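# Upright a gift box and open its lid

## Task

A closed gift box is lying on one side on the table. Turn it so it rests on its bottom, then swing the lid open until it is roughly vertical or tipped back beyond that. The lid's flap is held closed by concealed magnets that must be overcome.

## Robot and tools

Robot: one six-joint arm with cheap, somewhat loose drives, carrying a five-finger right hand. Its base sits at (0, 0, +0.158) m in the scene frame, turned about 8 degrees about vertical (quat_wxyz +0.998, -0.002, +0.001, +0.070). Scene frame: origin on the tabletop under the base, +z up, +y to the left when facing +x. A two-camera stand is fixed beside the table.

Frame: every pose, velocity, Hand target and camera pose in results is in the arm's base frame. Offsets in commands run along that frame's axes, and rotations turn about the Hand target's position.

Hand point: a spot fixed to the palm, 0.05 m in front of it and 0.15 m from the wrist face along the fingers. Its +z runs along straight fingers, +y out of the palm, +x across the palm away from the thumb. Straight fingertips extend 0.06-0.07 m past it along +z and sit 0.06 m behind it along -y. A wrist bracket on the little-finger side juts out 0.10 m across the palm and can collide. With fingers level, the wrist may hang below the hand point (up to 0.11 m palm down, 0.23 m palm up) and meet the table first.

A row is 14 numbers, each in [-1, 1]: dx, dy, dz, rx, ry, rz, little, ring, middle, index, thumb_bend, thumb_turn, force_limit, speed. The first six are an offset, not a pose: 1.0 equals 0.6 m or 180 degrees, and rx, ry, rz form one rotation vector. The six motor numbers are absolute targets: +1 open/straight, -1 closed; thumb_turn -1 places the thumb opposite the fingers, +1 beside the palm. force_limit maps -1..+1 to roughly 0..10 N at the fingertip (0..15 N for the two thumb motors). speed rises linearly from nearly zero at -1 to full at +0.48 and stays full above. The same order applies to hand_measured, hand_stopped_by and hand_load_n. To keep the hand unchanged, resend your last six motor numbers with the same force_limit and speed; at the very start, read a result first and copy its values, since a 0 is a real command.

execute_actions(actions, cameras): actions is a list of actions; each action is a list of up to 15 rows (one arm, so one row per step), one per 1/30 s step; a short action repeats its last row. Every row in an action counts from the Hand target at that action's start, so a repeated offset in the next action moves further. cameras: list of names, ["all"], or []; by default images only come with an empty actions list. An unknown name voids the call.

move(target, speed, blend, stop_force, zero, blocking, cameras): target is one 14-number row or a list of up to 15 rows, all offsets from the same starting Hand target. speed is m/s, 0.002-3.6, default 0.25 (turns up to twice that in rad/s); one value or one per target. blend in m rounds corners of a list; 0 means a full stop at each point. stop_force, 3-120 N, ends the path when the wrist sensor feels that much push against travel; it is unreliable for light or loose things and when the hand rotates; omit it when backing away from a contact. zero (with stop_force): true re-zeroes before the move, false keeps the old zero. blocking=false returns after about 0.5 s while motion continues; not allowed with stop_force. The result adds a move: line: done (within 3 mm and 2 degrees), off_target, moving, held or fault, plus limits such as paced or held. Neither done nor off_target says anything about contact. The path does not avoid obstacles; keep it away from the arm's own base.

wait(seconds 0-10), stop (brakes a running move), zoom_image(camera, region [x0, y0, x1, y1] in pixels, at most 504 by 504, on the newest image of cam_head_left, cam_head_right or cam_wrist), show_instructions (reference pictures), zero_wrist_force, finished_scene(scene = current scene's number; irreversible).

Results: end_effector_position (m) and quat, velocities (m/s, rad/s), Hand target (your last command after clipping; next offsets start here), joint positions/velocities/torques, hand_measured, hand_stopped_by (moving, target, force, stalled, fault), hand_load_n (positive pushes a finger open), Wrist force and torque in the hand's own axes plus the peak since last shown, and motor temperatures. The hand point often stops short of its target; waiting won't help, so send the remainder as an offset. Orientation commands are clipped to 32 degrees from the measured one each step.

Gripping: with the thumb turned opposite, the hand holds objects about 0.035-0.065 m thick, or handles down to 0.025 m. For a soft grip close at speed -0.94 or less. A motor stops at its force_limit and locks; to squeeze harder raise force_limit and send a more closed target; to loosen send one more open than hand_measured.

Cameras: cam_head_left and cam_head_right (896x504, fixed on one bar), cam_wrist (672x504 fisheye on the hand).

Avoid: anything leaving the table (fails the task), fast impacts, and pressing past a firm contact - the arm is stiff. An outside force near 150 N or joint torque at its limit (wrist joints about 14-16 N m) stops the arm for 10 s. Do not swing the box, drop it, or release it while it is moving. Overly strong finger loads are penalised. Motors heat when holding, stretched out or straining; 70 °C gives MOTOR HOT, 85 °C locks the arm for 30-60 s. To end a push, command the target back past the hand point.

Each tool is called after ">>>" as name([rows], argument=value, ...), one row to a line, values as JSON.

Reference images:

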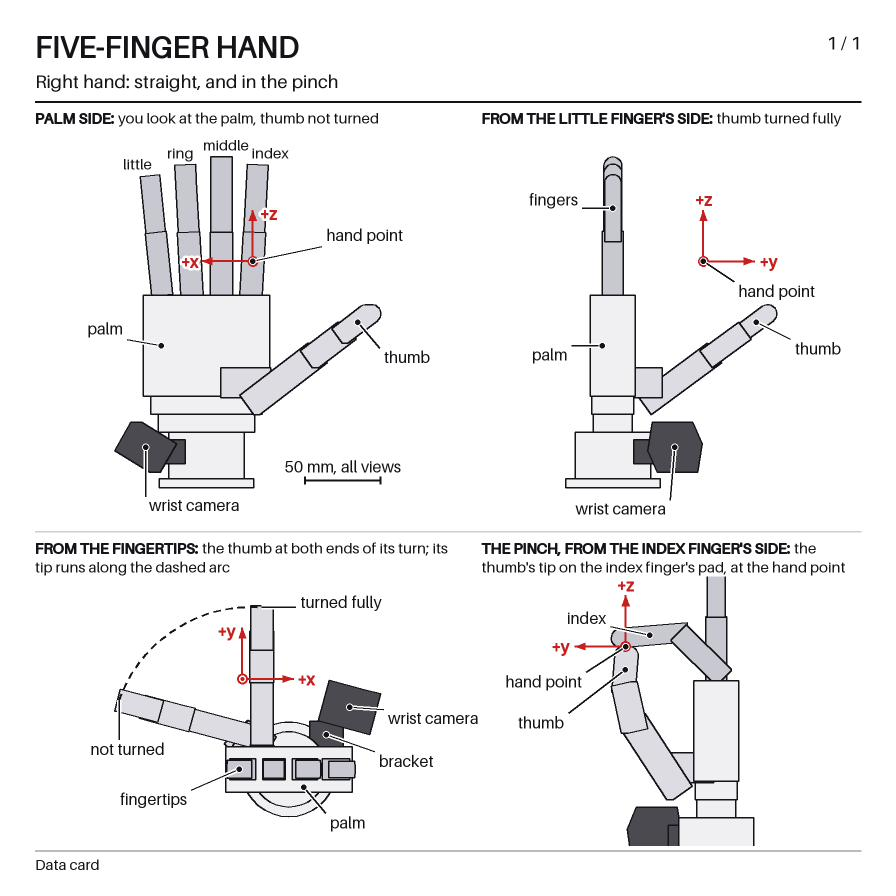

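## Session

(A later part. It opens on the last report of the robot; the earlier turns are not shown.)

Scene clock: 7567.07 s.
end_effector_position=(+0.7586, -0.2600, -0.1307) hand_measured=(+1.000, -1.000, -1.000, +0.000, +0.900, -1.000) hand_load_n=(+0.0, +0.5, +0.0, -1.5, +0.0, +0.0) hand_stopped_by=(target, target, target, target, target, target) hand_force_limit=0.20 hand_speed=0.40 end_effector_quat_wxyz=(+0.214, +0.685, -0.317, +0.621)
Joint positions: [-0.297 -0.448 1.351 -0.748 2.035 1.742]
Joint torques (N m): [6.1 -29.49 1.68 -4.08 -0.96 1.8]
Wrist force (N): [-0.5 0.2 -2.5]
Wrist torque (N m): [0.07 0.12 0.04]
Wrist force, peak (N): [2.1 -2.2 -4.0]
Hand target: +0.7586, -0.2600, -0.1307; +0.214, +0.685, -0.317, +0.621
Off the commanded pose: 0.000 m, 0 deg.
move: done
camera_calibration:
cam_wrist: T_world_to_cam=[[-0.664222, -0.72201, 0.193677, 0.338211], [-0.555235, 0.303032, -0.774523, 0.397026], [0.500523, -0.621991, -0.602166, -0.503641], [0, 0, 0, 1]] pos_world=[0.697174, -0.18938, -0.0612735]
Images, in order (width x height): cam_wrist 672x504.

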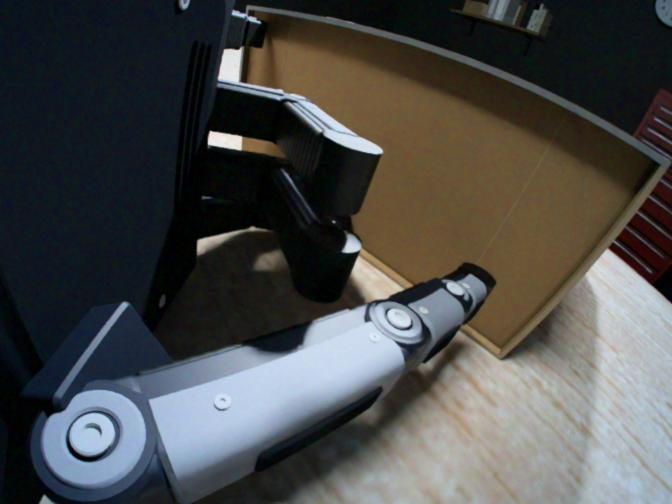

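>>> move(target=[-0.0015, -0.002, -0.0025, 0.0029, -0.0164, 0, 1, -1, -1, 0.0, 0.9, -1, 0.2, 0.4], speed=0.01, cameras=["cam_wrist"])

>>> zoom_image(camera="cam_wrist", region=[210, 0, 350, 105])

Scene clock: 7578.27 s.
end_effector_position=(+0.7577, -0.2612, -0.1322) hand_measured=(+1.000, -1.000, -1.000, +0.000, +0.900, -1.000) hand_load_n=(+0.0, +0.0, +0.0, +0.0, +0.0, +0.0) hand_stopped_by=(target, target, target, target, target, target) hand_force_limit=0.20 hand_speed=0.40 end_effector_quat_wxyz=(+0.203, +0.669, -0.325, +0.637)
Joint positions: [-0.302 -0.448 1.376 -0.809 2.026 1.768]
Joint torques (N m): [-7.57 -29.64 0.81 -4.2 -0.75 1.36]
Wrist force (N): [-1.6 -0.6 -1.7]
Wrist torque (N m): [0.02 0.14 0.03]
Wrist force, peak (N): [0.0 0.7 -3.0]
Hand target: +0.7577, -0.2612, -0.1322; +0.203, +0.669, -0.325, +0.637
Off the commanded pose: 0.000 m, 0 deg.
move: done
camera_calibration:
cam_wrist: T_world_to_cam=[[-0.673171, -0.723572, 0.15259, 0.33804], [-0.514622, 0.310209, -0.799334, 0.363552], [0.531041, -0.616615, -0.58119, -0.523814], [0, 0, 0, 1]] pos_world=[0.692817, -0.191172, -0.0654171]
Images, in order (width x height): cam_wrist 672x504.

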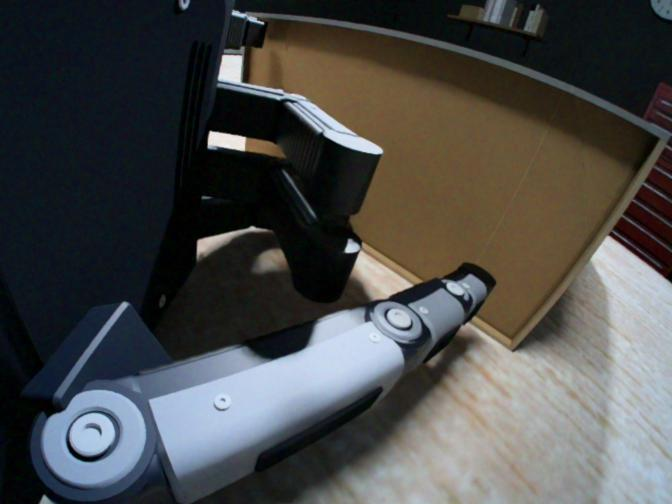

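Scaled by 3.600 from the camera's 672x504 image, which has a finer 960x720 frame.

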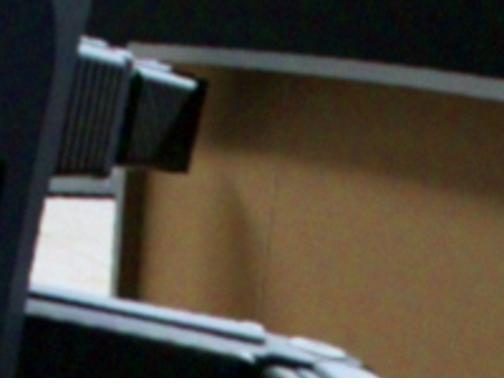

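>>> move(target=[0, 0, -0.012, 0, 0, 0, 1, -1, -1, 0.0, 0.9, -1, 0.2, 0.4], speed=0.004, stop_force=5)

Scene clock: 7584.13 s.
end_effector_position=(+0.7577, -0.2612, -0.1338) hand_measured=(+1.000, -1.000, -1.000, +0.000, +0.900, -1.000) hand_load_n=(+0.0, +0.0, +0.0, -3.0, +0.0, +0.0) hand_stopped_by=(target, target, target, target, target, target) hand_force_limit=0.20 hand_speed=0.40 end_effector_quat_wxyz=(+0.203, +0.669, -0.325, +0.637)
Joint positions: [-0.302 -0.445 1.375 -0.811 2.026 1.768]
Joint torques (N m): [-7.03 -66.17 -3.29 2.49 -0.81 1.34]
Wrist force (N): [4.0 -1.2 -4.3]
Wrist torque (N m): [0.02 0.31 0.00]
Wrist force, peak (N): [4.7 -1.2 -4.5]
Hand target: +0.7577, -0.2612, -0.1337; +0.203, +0.669, -0.325, +0.637 (not the last commanded pose)
Off the commanded pose: 0.006 m, 0 deg.
move: contact

>>> move([
  [0, 0, 0.0035, 0, 0, 0, 1, -1, -1, 0.0, 0.9, -1, 0.2, 0.4],
  [0.0008, -0.0049, 0.0035, 0, 0, 0, 1, -1, -1, 0.0, 0.9, -1, 0.2, 0.4],
], speed=0.006, cameras=["cam_wrist"])

>>> move(target=[0, 0, -0.012, 0, 0, 0, 1, -1, -1, 0.0, 0.9, -1, 0.2, 0.4], speed=0.004, stop_force=5)

Scene clock: 7598.50 s.
end_effector_position=(+0.7582, -0.2640, -0.1314) hand_measured=(+1.000, -1.000, -1.000, +0.000, +0.900, -1.000) hand_load_n=(+0.0, +0.0, +0.0, -0.5, +0.0, +0.5) hand_stopped_by=(target, target, target, target, target, target) hand_force_limit=0.20 hand_speed=0.40 end_effector_quat_wxyz=(+0.203, +0.669, -0.325, +0.637)
Joint positions: [-0.306 -0.448 1.374 -0.807 2.022 1.767]
Joint torques (N m): [-9.15 -28.09 -25.21 2.14 -0.52 -0.82]
Wrist force (N): [-1.6 -1.6 -2.6]
Wrist torque (N m): [0.00 0.13 0.02]
Wrist force, peak (N): [4.3 -1.2 -4.3]
Hand target: +0.7582, -0.2641, -0.1316; +0.203, +0.669, -0.325, +0.637
Off the commanded pose: 0.000 m, 0 deg.
move: done
camera_calibration:
cam_wrist: T_world_to_cam=[[-0.673217, -0.72359, 0.152305, 0.336182], [-0.514248, 0.310144, -0.7996, 0.364979], [0.531345, -0.616627, -0.580899, -0.525656], [0, 0, 0, 1]] pos_world=[0.693318, -0.194072, -0.0647182]
Images, in order (width x height): cam_wrist 672x504.

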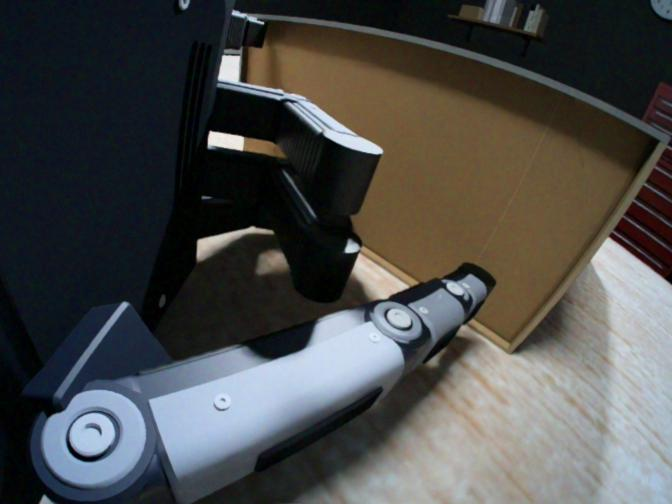

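Scene clock: 7599.67 s.
end_effector_position=(+0.7582, -0.2642, -0.1337) hand_measured=(+1.000, -1.000, -1.000, +0.000, +0.900, -1.000) hand_load_n=(+0.0, +0.0, +0.0, -2.5, +0.0, +0.0) hand_stopped_by=(target, target, target, target, target, target) hand_force_limit=0.20 hand_speed=0.40 end_effector_quat_wxyz=(+0.203, +0.669, -0.325, +0.637)
Joint positions: [-0.306 -0.444 1.372 -0.809 2.022 1.767]
Joint torques (N m): [-7.17 -63.98 -8.77 2.63 -0.35 -0.77]
Wrist force (N): [3.7 -3.7 -4.7]
Wrist torque (N m): [-0.04 0.24 0.01]
Wrist force, peak (N): [4.0 -4.0 -4.6]
Hand target: +0.7582, -0.2642, -0.1335; +0.203, +0.669, -0.325, +0.637 (not the last commanded pose)
Off the commanded pose: 0.005 m, 0 deg.
move: contact

>>> move(target=[-0.0017, -0.0003, -0.0022, 0.0029, -0.0164, 0, 1, -1, -1, 0.0, 0.9, -1, 0.2, 0.4], speed=0.01, cameras=["cam_wrist"])

>>> zoom_image(camera="cam_wrist", region=[210, 0, 350, 105])

Scene clock: 7619.20 s.
end_effector_position=(+0.7572, -0.2643, -0.1348) hand_measured=(+1.000, -1.000, -1.000, +0.000, +0.900, -1.000) hand_load_n=(+0.0, +0.0, +0.0, -2.5, +0.0, +0.0) hand_stopped_by=(target, target, target, target, target, target) hand_force_limit=0.20 hand_speed=0.40 end_effector_quat_wxyz=(+0.191, +0.654, -0.333, +0.652)
Joint positions: [-0.309 -0.443 1.396 -0.869 2.016 1.793]
Joint torques (N m): [-10.44 -26.3 1.86 -2.7 -0.37 1.86]
Wrist force (N): [5.0 -4.8 -4.2]
Wrist torque (N m): [-0.08 0.24 -0.07]
Wrist force, peak (N): [5.2 -5.1 -5.1]
Hand target: +0.7572, -0.2643, -0.1348; +0.191, +0.654, -0.333, +0.652
Off the commanded pose: 0.000 m, 0 deg.
move: done
camera_calibration:
cam_wrist: T_world_to_cam=[[-0.679961, -0.724793, 0.111032, 0.334963], [-0.472763, 0.317603, -0.821964, 0.329349], [0.560489, -0.611395, -0.558612, -0.544885], [0, 0, 0, 1]] pos_world=[0.688868, -0.194963, -0.0708583]
Images, in order (width x height): cam_wrist 672x504.

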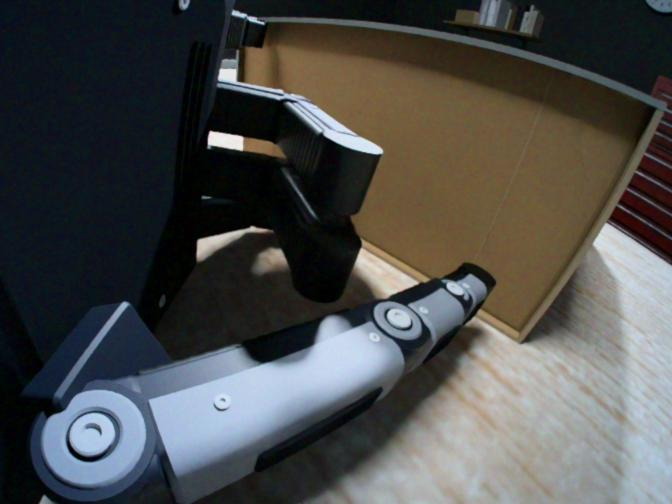

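Scaled by 3.600 from the camera's 672x504 image, which has a finer 960x720 frame.

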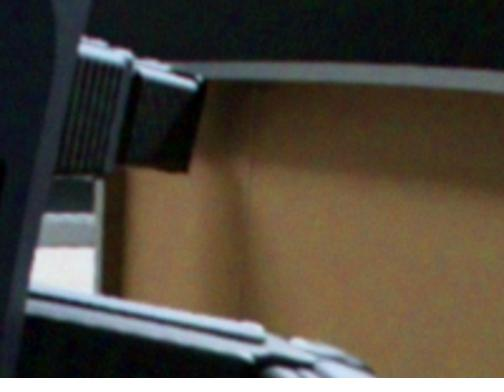

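>>> move(target=[-0.0011, -0.0002, -0.0016, 0.0019, -0.0109, 0, 1, -1, -1, 0.0, 0.9, -1, 0.2, 0.4], speed=0.01, cameras=["cam_wrist"])

>>> zoom_image(camera="cam_wrist", region=[210, 0, 350, 105])

Scene clock: 7629.67 s.
end_effector_position=(+0.7565, -0.2645, -0.1358) hand_measured=(+1.000, -1.000, -1.000, +0.000, +0.900, -1.000) hand_load_n=(+0.0, +0.0, +0.0, -3.5, +0.0, +0.5) hand_stopped_by=(target, target, target, target, target, target) hand_force_limit=0.20 hand_speed=0.40 end_effector_quat_wxyz=(+0.183, +0.643, -0.338, +0.662)
Joint positions: [-0.311 -0.441 1.411 -0.909 2.013 1.811]
Joint torques (N m): [-10.95 -25.81 3.93 -2.19 -0.61 2.22]
Wrist force (N): [6.1 -5.0 -5.7]
Wrist torque (N m): [0.02 0.26 -0.11]
Wrist force, peak (N): [6.0 -5.3 -6.0]
Hand target: +0.7565, -0.2645, -0.1358; +0.183, +0.643, -0.338, +0.662
Off the commanded pose: 0.000 m, 0 deg.
move: done
camera_calibration:
cam_wrist: T_world_to_cam=[[-0.683277, -0.72539, 0.0833133, 0.333163], [-0.444347, 0.322559, -0.83577, 0.306277], [0.579386, -0.608083, -0.542722, -0.5564], [0, 0, 0, 1]] pos_world=[0.686106, -0.195457, -0.0737504]
Images, in order (width x height): cam_wrist 672x504.

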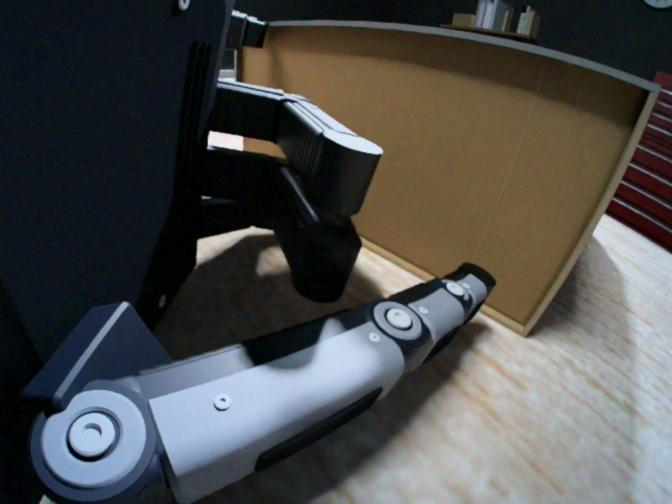

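Scaled by 3.600 from the camera's 672x504 image, which has a finer 960x720 frame.

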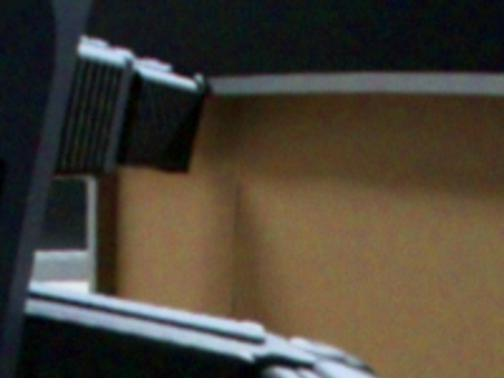

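>>> move(target=[-0.0011, -0.0002, -0.0018, 0.0019, -0.0109, 0, 1, -1, -1, 0.0, 0.9, -1, 0.2, 0.4], speed=0.01, cameras=["cam_wrist"])

>>> zoom_image(camera="cam_wrist", region=[210, 0, 350, 105])

Scene clock: 7645.50 s.
end_effector_position=(+0.7559, -0.2646, -0.1369) hand_measured=(+1.000, -1.000, -1.000, +0.000, +0.900, -1.000) hand_load_n=(+0.0, +0.0, +0.0, -5.5, +0.0, +0.5) hand_stopped_by=(target, target, target, target, target, target) hand_force_limit=0.20 hand_speed=0.40 end_effector_quat_wxyz=(+0.176, +0.632, -0.343, +0.672)
Joint positions: [-0.313 -0.438 1.425 -0.949 2.01 1.829]
Joint torques (N m): [-12.16 -24.46 3.48 -1.74 -0.51 2.16]
Wrist force (N): [7.0 -6.1 -7.4]
Wrist torque (N m): [-0.03 0.28 -0.10]
Wrist force, peak (N): [6.8 -6.4 -7.7]
Hand target: +0.7559, -0.2646, -0.1369; +0.176, +0.632, -0.343, +0.672
Off the commanded pose: 0.000 m, 0 deg.
move: done
camera_calibration:
cam_wrist: T_world_to_cam=[[-0.685695, -0.725764, 0.0555782, 0.330625], [-0.415477, 0.327556, -0.848579, 0.282894], [0.597663, -0.604957, -0.526142, -0.567382], [0, 0, 0, 1]] pos_world=[0.683347, -0.19595, -0.0768409]
Images, in order (width x height): cam_wrist 672x504.

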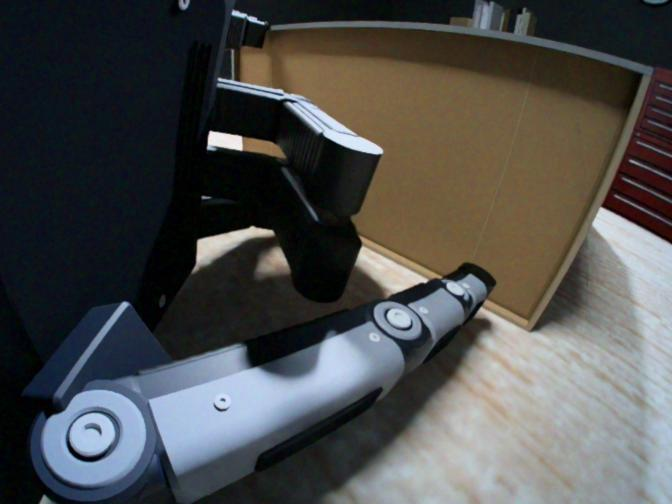

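Scaled by 3.600 from the camera's 672x504 image, which has a finer 960x720 frame.

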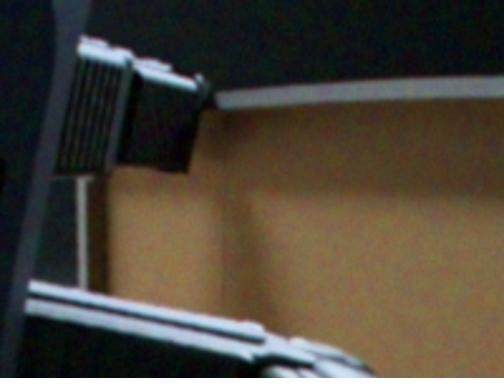

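>>> move(target=[-0.00066, -0.00012, -0.0010, 0.0019, -0.0109, 0, 1, -1, -1, 0.0, 0.9, -1, 0.2, 0.4], speed=0.01, cameras=["cam_wrist"])

>>> zoom_image(camera="cam_wrist", region=[210, 0, 350, 105])

Scene clock: 7685.07 s.
end_effector_position=(+0.7555, -0.2647, -0.1375) hand_measured=(+1.000, -1.000, -1.000, +0.000, +0.900, -1.000) hand_load_n=(+0.0, +0.0, +0.0, -6.0, +0.0, +0.5) hand_stopped_by=(target, target, target, target, target, target) hand_force_limit=0.20 hand_speed=0.40 end_effector_quat_wxyz=(+0.168, +0.621, -0.348, +0.682)
Joint positions: [-0.315 -0.435 1.437 -0.987 2.008 1.847]
Joint torques (N m): [-12.14 -25.12 2.51 -1.49 -0.45 1.94]
Wrist force (N): [7.4 -6.8 -8.2]
Wrist torque (N m): [-0.04 0.29 -0.14]
Wrist force, peak (N): [7.3 -7.1 -8.3]
Hand target: +0.7555, -0.2647, -0.1375; +0.168, +0.621, -0.348, +0.682
Off the commanded pose: 0.000 m, 0 deg.
move: done
camera_calibration:
cam_wrist: T_world_to_cam=[[-0.687121, -0.726012, 0.0277597, 0.327519], [-0.386254, 0.332669, -0.860313, 0.259807], [0.615363, -0.601862, -0.509009, -0.577698], [0, 0, 0, 1]] pos_world=[0.680891, -0.196342, -0.0796298]
Images, in order (width x height): cam_wrist 672x504.

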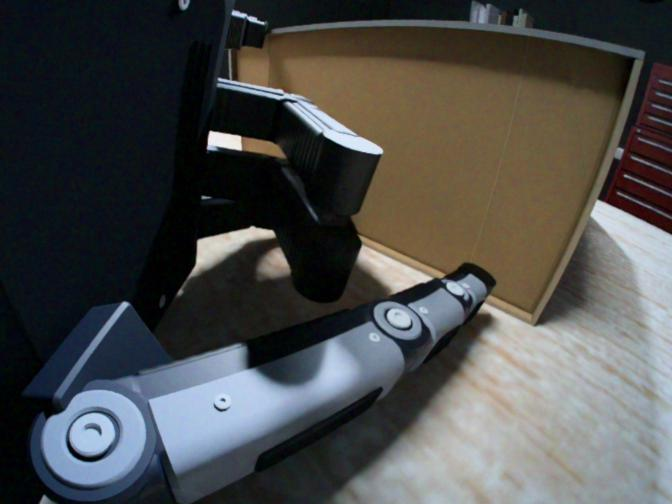

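Scaled by 3.600 from the camera's 672x504 image, which has a finer 960x720 frame.

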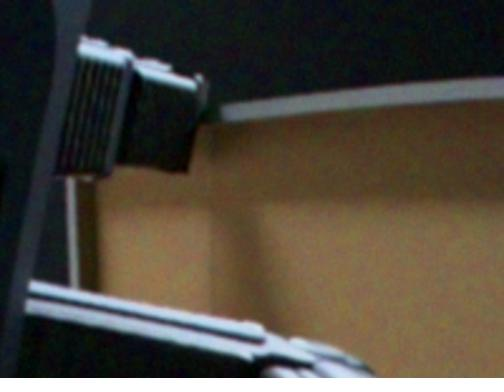

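>>> wait(seconds=0, cameras=["cam_head_left", "cam_head_right"])

>>> zoom_image(camera="cam_head_left", region=[420, 210, 500, 270])

>>> zoom_image(camera="cam_head_right", region=[420, 200, 560, 300])

Scene clock: 7818.83 s.
end_effector_position=(+0.7555, -0.2647, -0.1375) hand_measured=(+1.000, -1.000, -1.000, +0.000, +0.900, -1.000) hand_load_n=(+0.0, +0.0, +0.0, -6.0, +0.0, +0.0) hand_stopped_by=(target, target, target, target, target, target) hand_force_limit=0.20 hand_speed=0.40 end_effector_quat_wxyz=(+0.168, +0.621, -0.348, +0.682)
Joint positions: [-0.315 -0.435 1.437 -0.987 2.008 1.847]
Joint torques (N m): [-11.92 -24.6 3.02 -2.24 -0.37 2.13]
Wrist force (N): [7.5 -6.5 -8.2]
Wrist torque (N m): [-0.01 0.27 -0.12]
Wrist force, peak (N): [7.5 -7.0 -8.2]
Hand target: +0.7555, -0.2647, -0.1375; +0.168, +0.621, -0.348, +0.682
Off the commanded pose: 0.000 m, 0 deg.
Images, in order (width x height): cam_head_left 896x504, cam_head_right 896x504.

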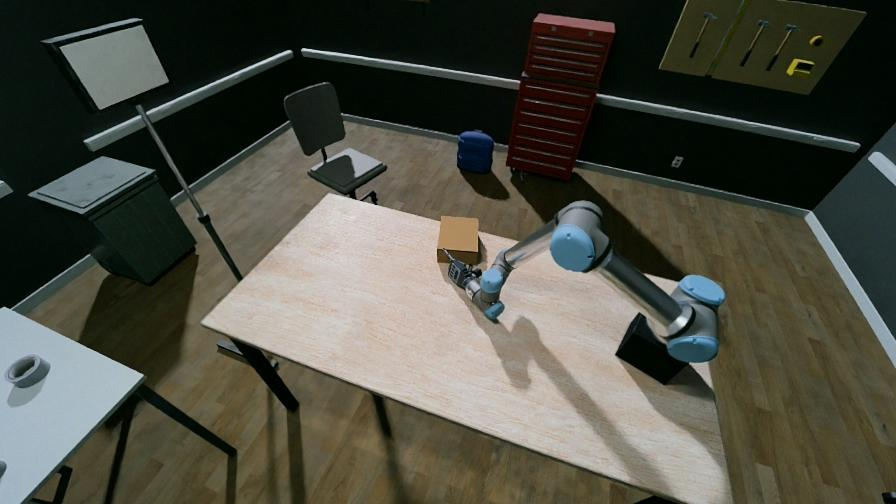

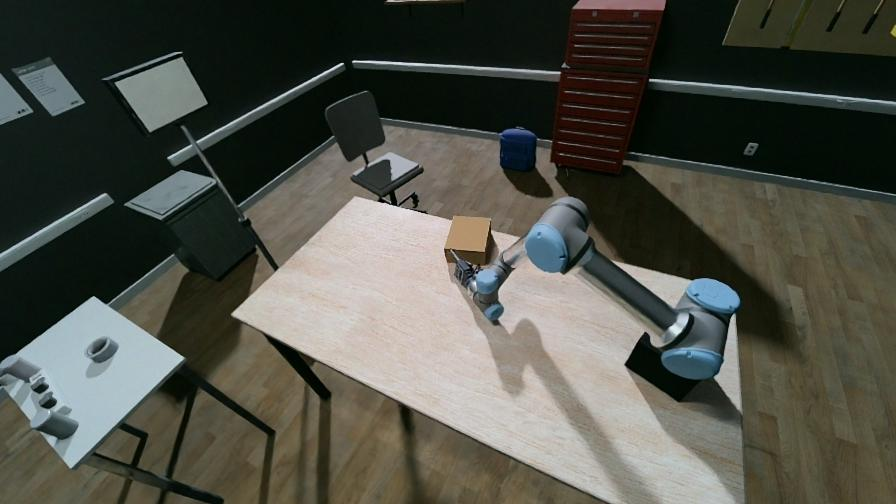

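Scaled by 6.300 from the camera's 896x504 image, which has a finer 1280x720 frame.

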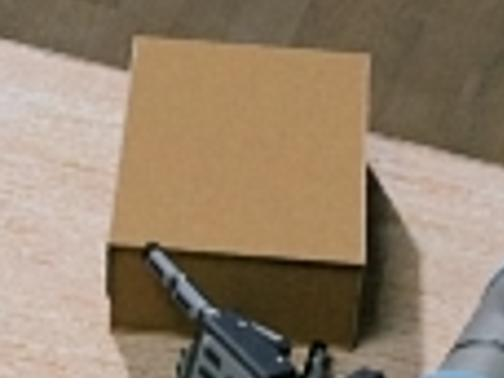

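Scaled by 3.600 from the camera's 896x504 image, which has a finer 1280x720 frame.

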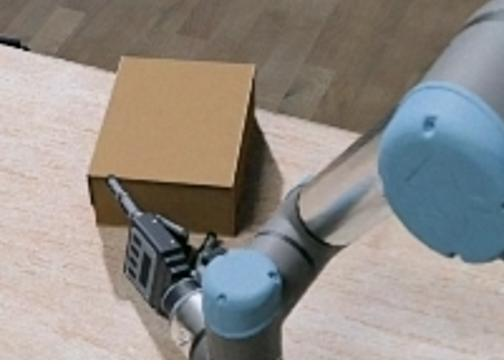

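>>> move([
  [-0.0102, 0.0575, 0.0167, 0, 0, 0, 1, -1, -1, 0.0, 0.9, -1, 0.2, 0.4],
  [-0.0255, 0.0838, 0.0208, -0.0335, 0.0633, -0.1047, 1, -1, -1, 0.22, 0.9, -1, 0.2, 0.4],
], speed=[0.04, 0.08], cameras=["cam_head_left", "cam_wrist"])

>>> zoom_image(camera="cam_head_left", region=[420, 210, 500, 290])

Scene clock: 8027.87 s.
end_effector_position=(+0.7402, -0.2144, -0.1250) hand_measured=(+1.000, -1.000, -1.000, +0.220, +0.900, -1.000) hand_load_n=(+0.0, +0.0, +0.0, +0.0, +0.0, +0.0) hand_stopped_by=(target, target, target, target, target, target) hand_force_limit=0.20 hand_speed=0.40 end_effector_quat_wxyz=(+0.343, +0.610, -0.390, +0.598)
Joint positions: [-0.149 -0.337 1.141 -0.72 2.509 1.688]
Joint torques (N m): [7.06 -31.79 -28.25 2.36 1.66 -1.39]
Wrist force (N): [-1.3 -0.5 -1.7]
Wrist torque (N m): [0.03 0.07 0.13]
Wrist force, peak (N): [7.4 -7.1 -8.3]
Hand target: +0.7402, -0.2144, -0.1250; +0.343, +0.610, -0.390, +0.598
Off the commanded pose: 0.000 m, 0 deg.
move: done
camera_calibration:
cam_wrist: T_world_to_cam=[[-0.856279, -0.454142, 0.246052, 0.56393], [-0.436102, 0.380409, -0.815539, 0.300696], [0.27677, -0.805633, -0.523788, -0.326573], [0, 0, 0, 1]] pos_world=[0.704401, -0.121381, -0.0645817]
Images, in order (width x height): cam_head_left 896x504, cam_wrist 672x504.

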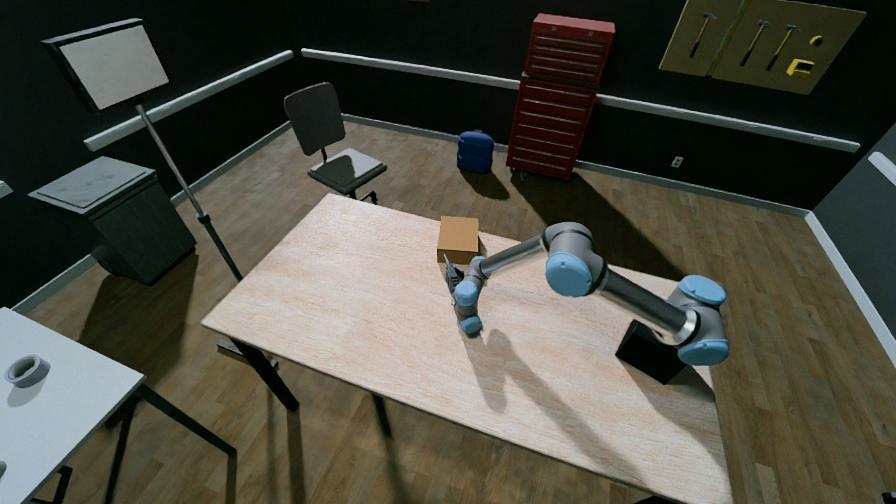

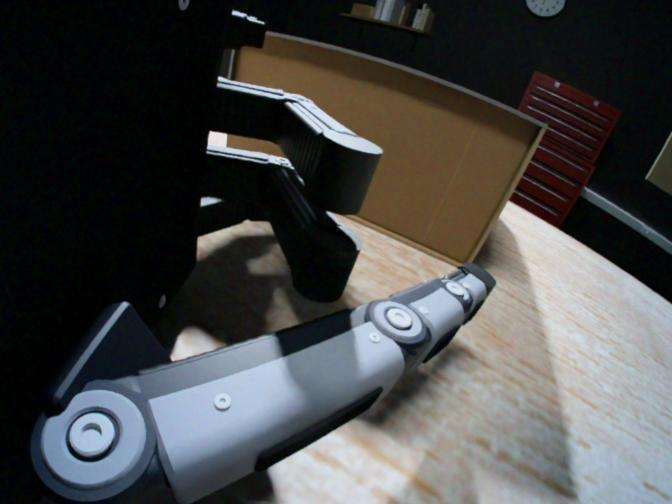

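Scaled by 6.300 from the camera's 896x504 image, which has a finer 1280x720 frame.

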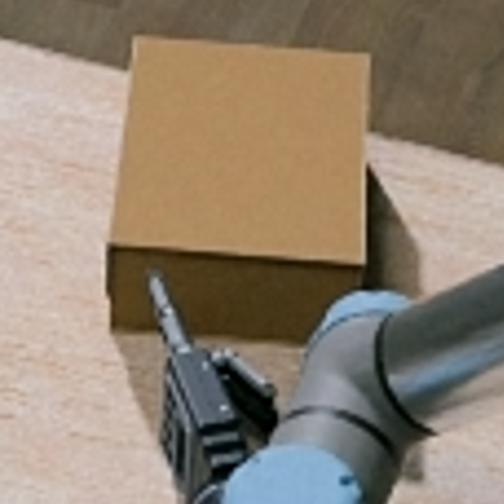

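>>> move([
  [0, 0, -0.0125, 0, 0, 0, 1, -1, -1, 0.22, 0.9, -1, 0.2, 0.4],
  [0.0075, -0.0426, -0.0125, 0, 0, 0, 1, -1, -1, 0.22, 0.9, -1, 0.2, 0.4],
], speed=[0.03, 0.03])

>>> move(target=[0.0029, -0.0164, 0, 0, 0, 0, 1, -1, -1, 0.22, 0.9, -1, 0.2, 0.4], speed=0.02, cameras=["cam_head_left", "cam_wrist"])

>>> zoom_image(camera="cam_head_left", region=[420, 210, 500, 290])

>>> zoom_image(camera="cam_wrist", region=[210, 0, 350, 105])

Scene clock: 8044.23 s.
end_effector_position=(+0.7446, -0.2398, -0.1325) hand_measured=(+1.000, -1.000, -1.000, +0.220, +0.900, -1.000) hand_load_n=(+0.0, +0.0, +0.0, +0.0, +0.0, +0.0) hand_stopped_by=(target, target, target, target, target, target) hand_force_limit=0.20 hand_speed=0.40 end_effector_quat_wxyz=(+0.343, +0.610, -0.390, +0.598)
Joint positions: [-0.186 -0.317 1.118 -0.721 2.473 1.683]
Joint torques (N m): [-7.9 -32.67 -28.24 2.55 -0.54 -1.4]
Wrist force (N): [-1.4 -0.7 -1.8]
Wrist torque (N m): [0.00 0.09 0.12]
Wrist force, peak (N): [-1.0 -1.3 -2.3]
Hand target: +0.7447, -0.2399, -0.1325; +0.343, +0.610, -0.390, +0.598
Off the commanded pose: 0.000 m, 0 deg.
move: done

Scene clock: 8045.03 s.
end_effector_position=(+0.7464, -0.2496, -0.1325) hand_measured=(+1.000, -1.000, -1.000, +0.220, +0.900, -1.000) hand_load_n=(+0.0, +0.0, +0.0, +0.0, +0.0, +0.5) hand_stopped_by=(target, target, target, target, target, target) hand_force_limit=0.20 hand_speed=0.40 end_effector_quat_wxyz=(+0.343, +0.610, -0.390, +0.598)
Joint positions: [-0.2 -0.314 1.111 -0.718 2.459 1.681]
Joint torques (N m): [-6.23 -32.08 -29.65 2.41 -0.91 -1.36]
Wrist force (N): [-1.3 -0.5 -1.5]
Wrist torque (N m): [0.01 0.06 0.13]
Wrist force, peak (N): [-1.6 -0.7 -1.7]
Hand target: +0.7464, -0.2498, -0.1325; +0.343, +0.610, -0.390, +0.598
Off the commanded pose: 0.000 m, 0 deg.
move: done
camera_calibration:
cam_wrist: T_world_to_cam=[[-0.856279, -0.454142, 0.246052, 0.555099], [-0.436102, 0.380409, -0.815539, 0.310674], [0.27677, -0.805633, -0.523788, -0.360576], [0, 0, 0, 1]] pos_world=[0.710601, -0.156581, -0.0720817]
Images, in order (width x height): cam_head_left 896x504, cam_wrist 672x504.

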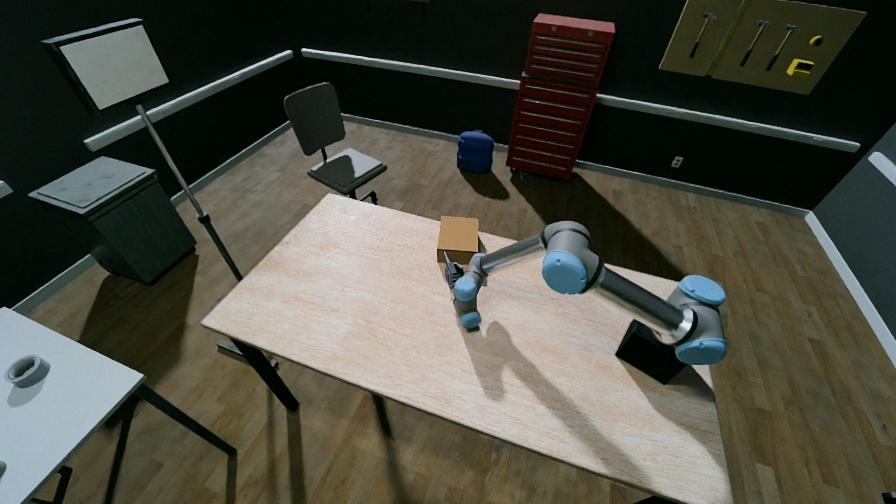

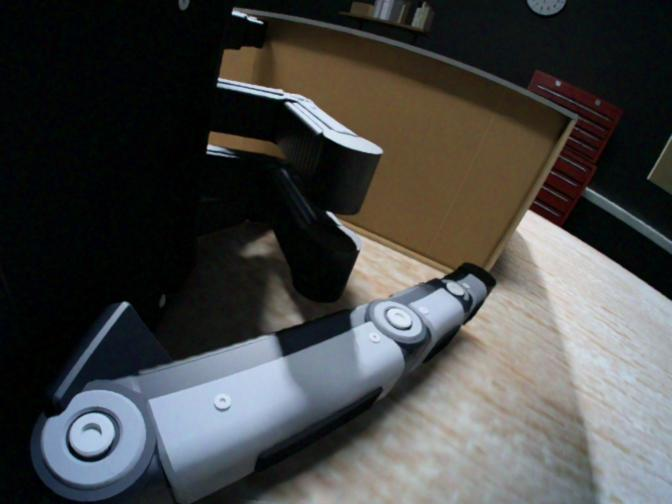

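Scaled by 6.300 from the camera's 896x504 image, which has a finer 1280x720 frame.

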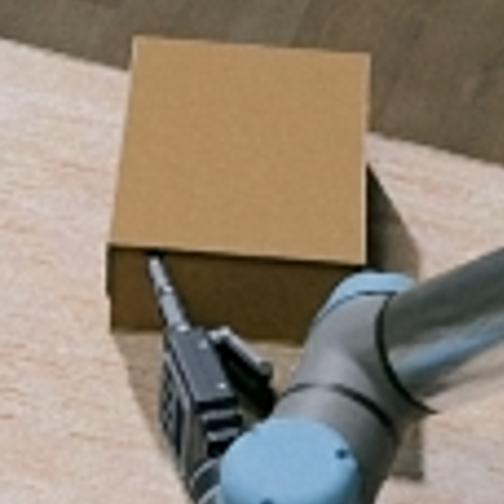

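Scaled by 3.600 from the camera's 672x504 image, which has a finer 960x720 frame.

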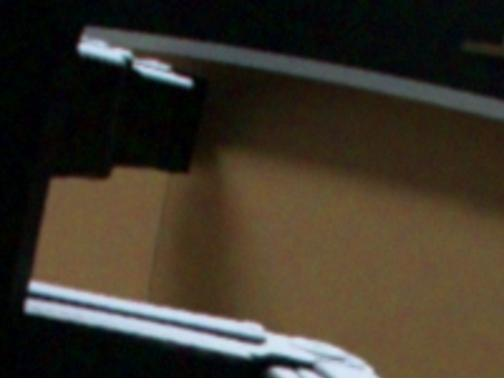

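>>> move(target=[0.0014, -0.0082, 0, 0, 0, 0, 1, -1, -1, 0.22, 0.9, -1, 0.2, 0.4], speed=0.01)

>>> move(target=[0.0009, -0.0049, 0, 0, 0, 0, 1, -1, -1, 0.22, 0.9, -1, 0.2, 0.4], speed=0.01, cameras=["cam_head_left", "cam_wrist"])

>>> zoom_image(camera="cam_head_left", region=[420, 210, 500, 290])

>>> zoom_image(camera="cam_wrist", region=[210, 0, 350, 105])

Scene clock: 8054.00 s.
end_effector_position=(+0.7472, -0.2545, -0.1325) hand_measured=(+1.000, -1.000, -1.000, +0.220, +0.900, -1.000) hand_load_n=(+0.0, +0.0, +0.0, +0.0, +0.0, +0.0) hand_stopped_by=(target, target, target, target, target, target) hand_force_limit=0.20 hand_speed=0.40 end_effector_quat_wxyz=(+0.343, +0.610, -0.390, +0.598)
Joint positions: [-0.207 -0.312 1.108 -0.717 2.452 1.68]
Joint torques (N m): [-7.56 -31.41 -27.35 2.28 -0.75 -1.41]
Wrist force (N): [-1.1 -1.1 -2.6]
Wrist torque (N m): [0.06 0.09 0.13]
Wrist force, peak (N): [-1.5 -1.9 -2.5]
Hand target: +0.7472, -0.2547, -0.1325; +0.343, +0.610, -0.390, +0.598
Off the commanded pose: 0.000 m, 0 deg.
move: done

Scene clock: 8054.70 s.
end_effector_position=(+0.7478, -0.2575, -0.1325) hand_measured=(+1.000, -1.000, -1.000, +0.220, +0.900, -1.000) hand_load_n=(+0.0, +0.0, +0.0, -0.5, +0.0, +0.5) hand_stopped_by=(target, target, target, target, target, target) hand_force_limit=0.20 hand_speed=0.40 end_effector_quat_wxyz=(+0.343, +0.610, -0.390, +0.598)
Joint positions: [-0.211 -0.311 1.105 -0.716 2.448 1.68]
Joint torques (N m): [-8.69 -32.67 -28.59 2.2 -0.98 -1.38]
Wrist force (N): [-1.3 -1.0 -2.9]
Wrist torque (N m): [0.05 0.11 0.13]
Wrist force, peak (N): [-1.5 -1.4 -2.9]
Hand target: +0.7478, -0.2576, -0.1325; +0.343, +0.610, -0.390, +0.598
Off the commanded pose: 0.000 m, 0 deg.
move: done
camera_calibration:
cam_wrist: T_world_to_cam=[[-0.856279, -0.454142, 0.246052, 0.55271], [-0.436102, 0.380409, -0.815539, 0.31429], [0.27677, -0.805633, -0.523788, -0.367328], [0, 0, 0, 1]] pos_world=[0.712001, -0.164481, -0.0720817]
Images, in order (width x height): cam_head_left 896x504, cam_wrist 672x504.

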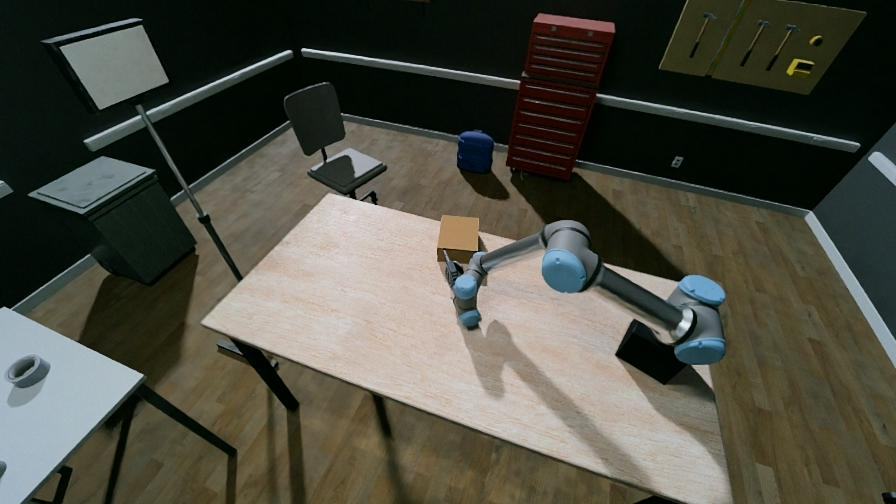

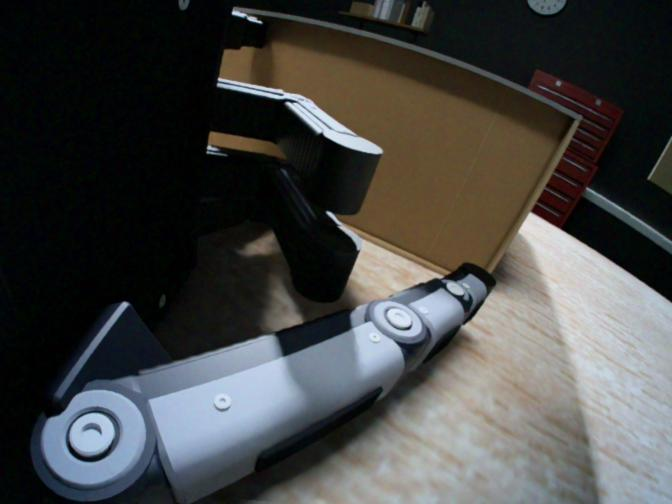

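Scaled by 6.300 from the camera's 896x504 image, which has a finer 1280x720 frame.

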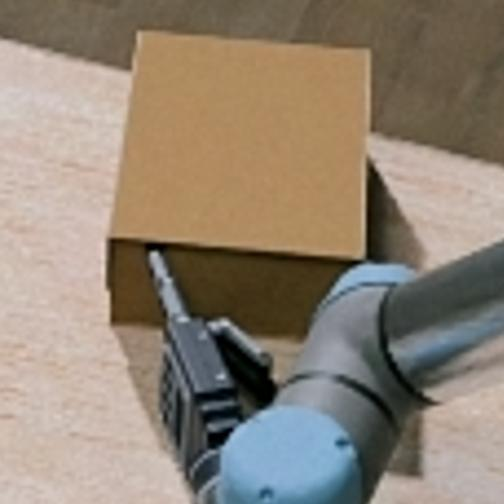

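Scaled by 3.600 from the camera's 672x504 image, which has a finer 960x720 frame.

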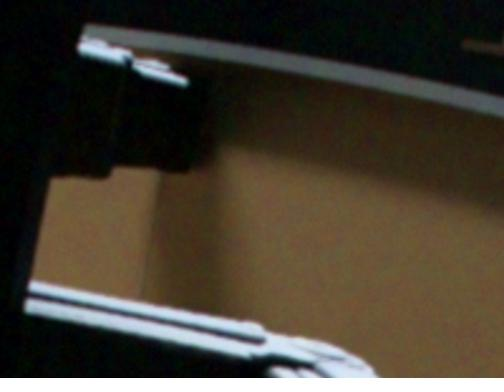

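>>> move(target=[0, 0, -0.0125, 0, 0, 0, 1, -1, -1, 0.22, 0.9, -1, 0.2, 0.4], speed=0.004, stop_force=3)

Scene clock: 8063.83 s.
end_effector_position=(+0.7478, -0.2576, -0.1335) hand_measured=(+1.000, -1.000, -1.000, +0.220, +0.900, -1.000) hand_load_n=(+0.0, +0.0, +0.0, -2.0, +0.0, +0.0) hand_stopped_by=(target, target, target, target, target, target) hand_force_limit=0.20 hand_speed=0.40 end_effector_quat_wxyz=(+0.343, +0.610, -0.390, +0.598)
Joint positions: [-0.211 -0.309 1.104 -0.716 2.448 1.679]
Joint torques (N m): [-8.12 -67.79 -4 2.52 -0.51 -0.96]
Wrist force (N): [2.8 -1.0 -4.0]
Wrist torque (N m): [0.05 0.29 0.16]
Wrist force, peak (N): [2.8 -1.0 -4.0]
Hand target: +0.7478, -0.2576, -0.1333; +0.343, +0.610, -0.390, +0.598 (not the last commanded pose)
Off the commanded pose: 0.007 m, 0 deg.
move: contact

>>> move(target=[-0.00093, -0.00016, -0.0011, 0.0019, -0.0109, 0, 1, -1, -1, 0.22, 0.9, -1, 0.2, 0.4], speed=0.01)

>>> move(target=[-0.00046, -0.00008, -0.00055, 0.00096, -0.0055, 0, 1, -1, -1, 0.22, 0.9, -1, 0.2, 0.4], speed=0.01, cameras=["cam_wrist"])

>>> zoom_image(camera="cam_wrist", region=[210, 0, 350, 105])

Scene clock: 8076.63 s.
end_effector_position=(+0.7472, -0.2577, -0.1340) hand_measured=(+1.000, -1.000, -1.000, +0.220, +0.900, -1.000) hand_load_n=(+0.0, +0.0, +0.0, +0.0, +0.0, +0.5) hand_stopped_by=(target, target, target, target, target, target) hand_force_limit=0.20 hand_speed=0.40 end_effector_quat_wxyz=(+0.334, +0.601, -0.398, +0.607)
Joint positions: [-0.212 -0.314 1.12 -0.744 2.446 1.7]
Joint torques (N m): [-8.44 -80.96 1.09 -3.76 -0.8 0.84]
Wrist force (N): [-1.9 -1.4 -2.3]
Wrist torque (N m): [0.02 0.07 0.11]
Wrist force, peak (N): [2.9 -1.0 -3.8]
Hand target: +0.7472, -0.2577, -0.1340; +0.334, +0.601, -0.398, +0.607
Off the commanded pose: 0.000 m, 0 deg.
move: done

Scene clock: 8077.77 s.
end_effector_position=(+0.7469, -0.2578, -0.1343) hand_measured=(+1.000, -1.000, -1.000, +0.220, +0.900, -1.000) hand_load_n=(+0.0, +0.0, +0.0, +0.0, +0.0, +0.0) hand_stopped_by=(target, target, target, target, target, target) hand_force_limit=0.20 hand_speed=0.40 end_effector_quat_wxyz=(+0.330, +0.596, -0.402, +0.612)
Joint positions: [-0.213 -0.316 1.128 -0.758 2.445 1.71]
Joint torques (N m): [-8.45 -79.83 0.05 -3.55 -0.61 1.27]
Wrist force (N): [-1.5 -1.5 -2.3]
Wrist torque (N m): [0.00 0.06 0.03]
Wrist force, peak (N): [-1.9 -1.4 -2.3]
Hand target: +0.7469, -0.2578, -0.1343; +0.330, +0.596, -0.402, +0.612
Off the commanded pose: 0.000 m, 0 deg.
move: done
camera_calibration:
cam_wrist: T_world_to_cam=[[-0.86761, -0.456191, 0.197846, 0.553838], [-0.393909, 0.387735, -0.833365, 0.280493], [0.303462, -0.800969, -0.5161, -0.386], [0, 0, 0, 1]] pos_world=[0.70814, -0.165275, -0.0750361]
Images, in order (width x height): cam_wrist 672x504.

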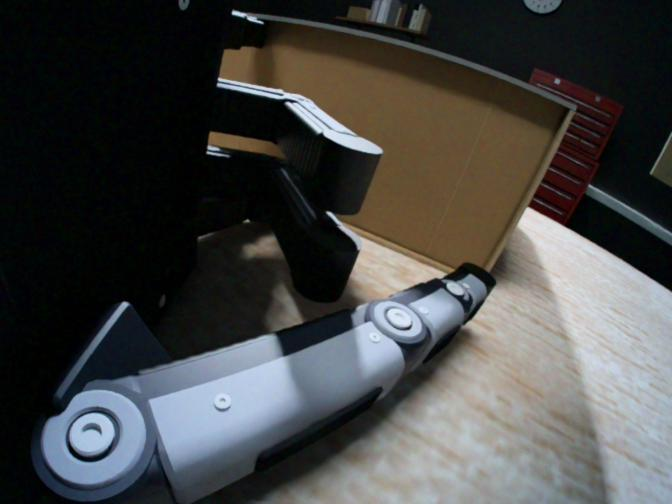

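Scaled by 3.600 from the camera's 672x504 image, which has a finer 960x720 frame.

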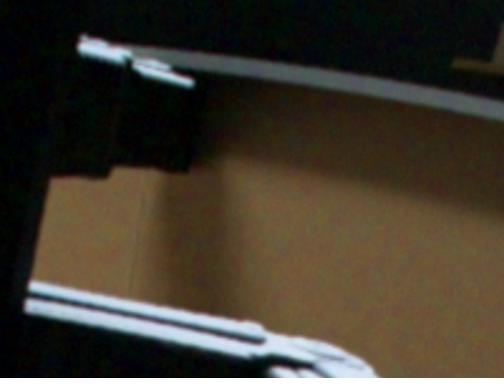

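>>> move(target=[0, 0, -0.0125, 0, 0, 0, 1, -1, -1, 0.22, 0.9, -1, 0.2, 0.4], speed=0.004, stop_force=3, cameras=["cam_wrist"])

>>> zoom_image(camera="cam_wrist", region=[260, 180, 500, 340])

Scene clock: 8090.97 s.
end_effector_position=(+0.7470, -0.2578, -0.1356) hand_measured=(+1.000, -1.000, -1.000, +0.220, +0.900, -1.000) hand_load_n=(+0.0, +0.0, +0.0, -1.5, +0.0, +0.0) hand_stopped_by=(target, target, target, target, target, target) hand_force_limit=0.20 hand_speed=0.40 end_effector_quat_wxyz=(+0.330, +0.596, -0.402, +0.612)
Joint positions: [-0.213 -0.314 1.127 -0.76 2.445 1.71]
Joint torques (N m): [-7.1 -75.07 0.13 2.31 -0.6 1.24]
Wrist force (N): [3.4 -0.8 -3.1]
Wrist torque (N m): [0.02 0.23 0.08]
Wrist force, peak (N): [3.4 -0.6 -3.3]
Hand target: +0.7470, -0.2578, -0.1354; +0.330, +0.596, -0.402, +0.612 (not the last commanded pose)
Off the commanded pose: 0.006 m, 0 deg.
move: contact
camera_calibration:
cam_wrist: T_world_to_cam=[[-0.867676, -0.4562, 0.197533, 0.554098], [-0.393614, 0.387735, -0.833504, 0.279273], [0.303654, -0.800964, -0.515995, -0.386747], [0, 0, 0, 1]] pos_world=[0.708141, -0.165275, -0.0762372]
Images, in order (width x height): cam_wrist 672x504.

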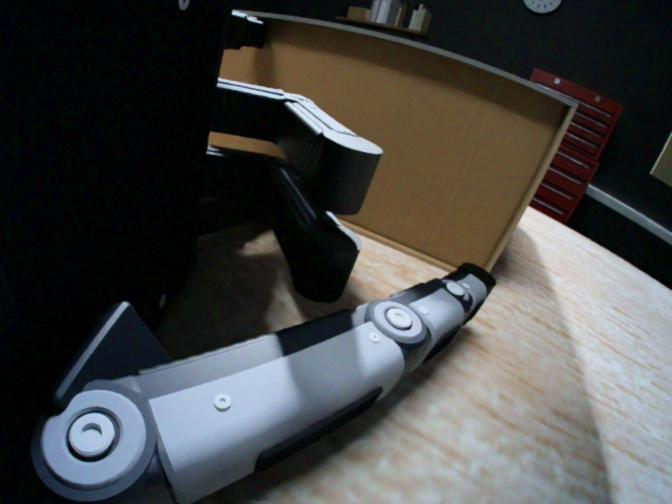

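Scaled by 2.100 from the camera's 672x504 image, which has a finer 960x720 frame.

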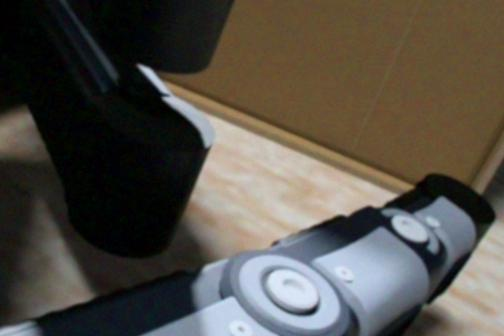

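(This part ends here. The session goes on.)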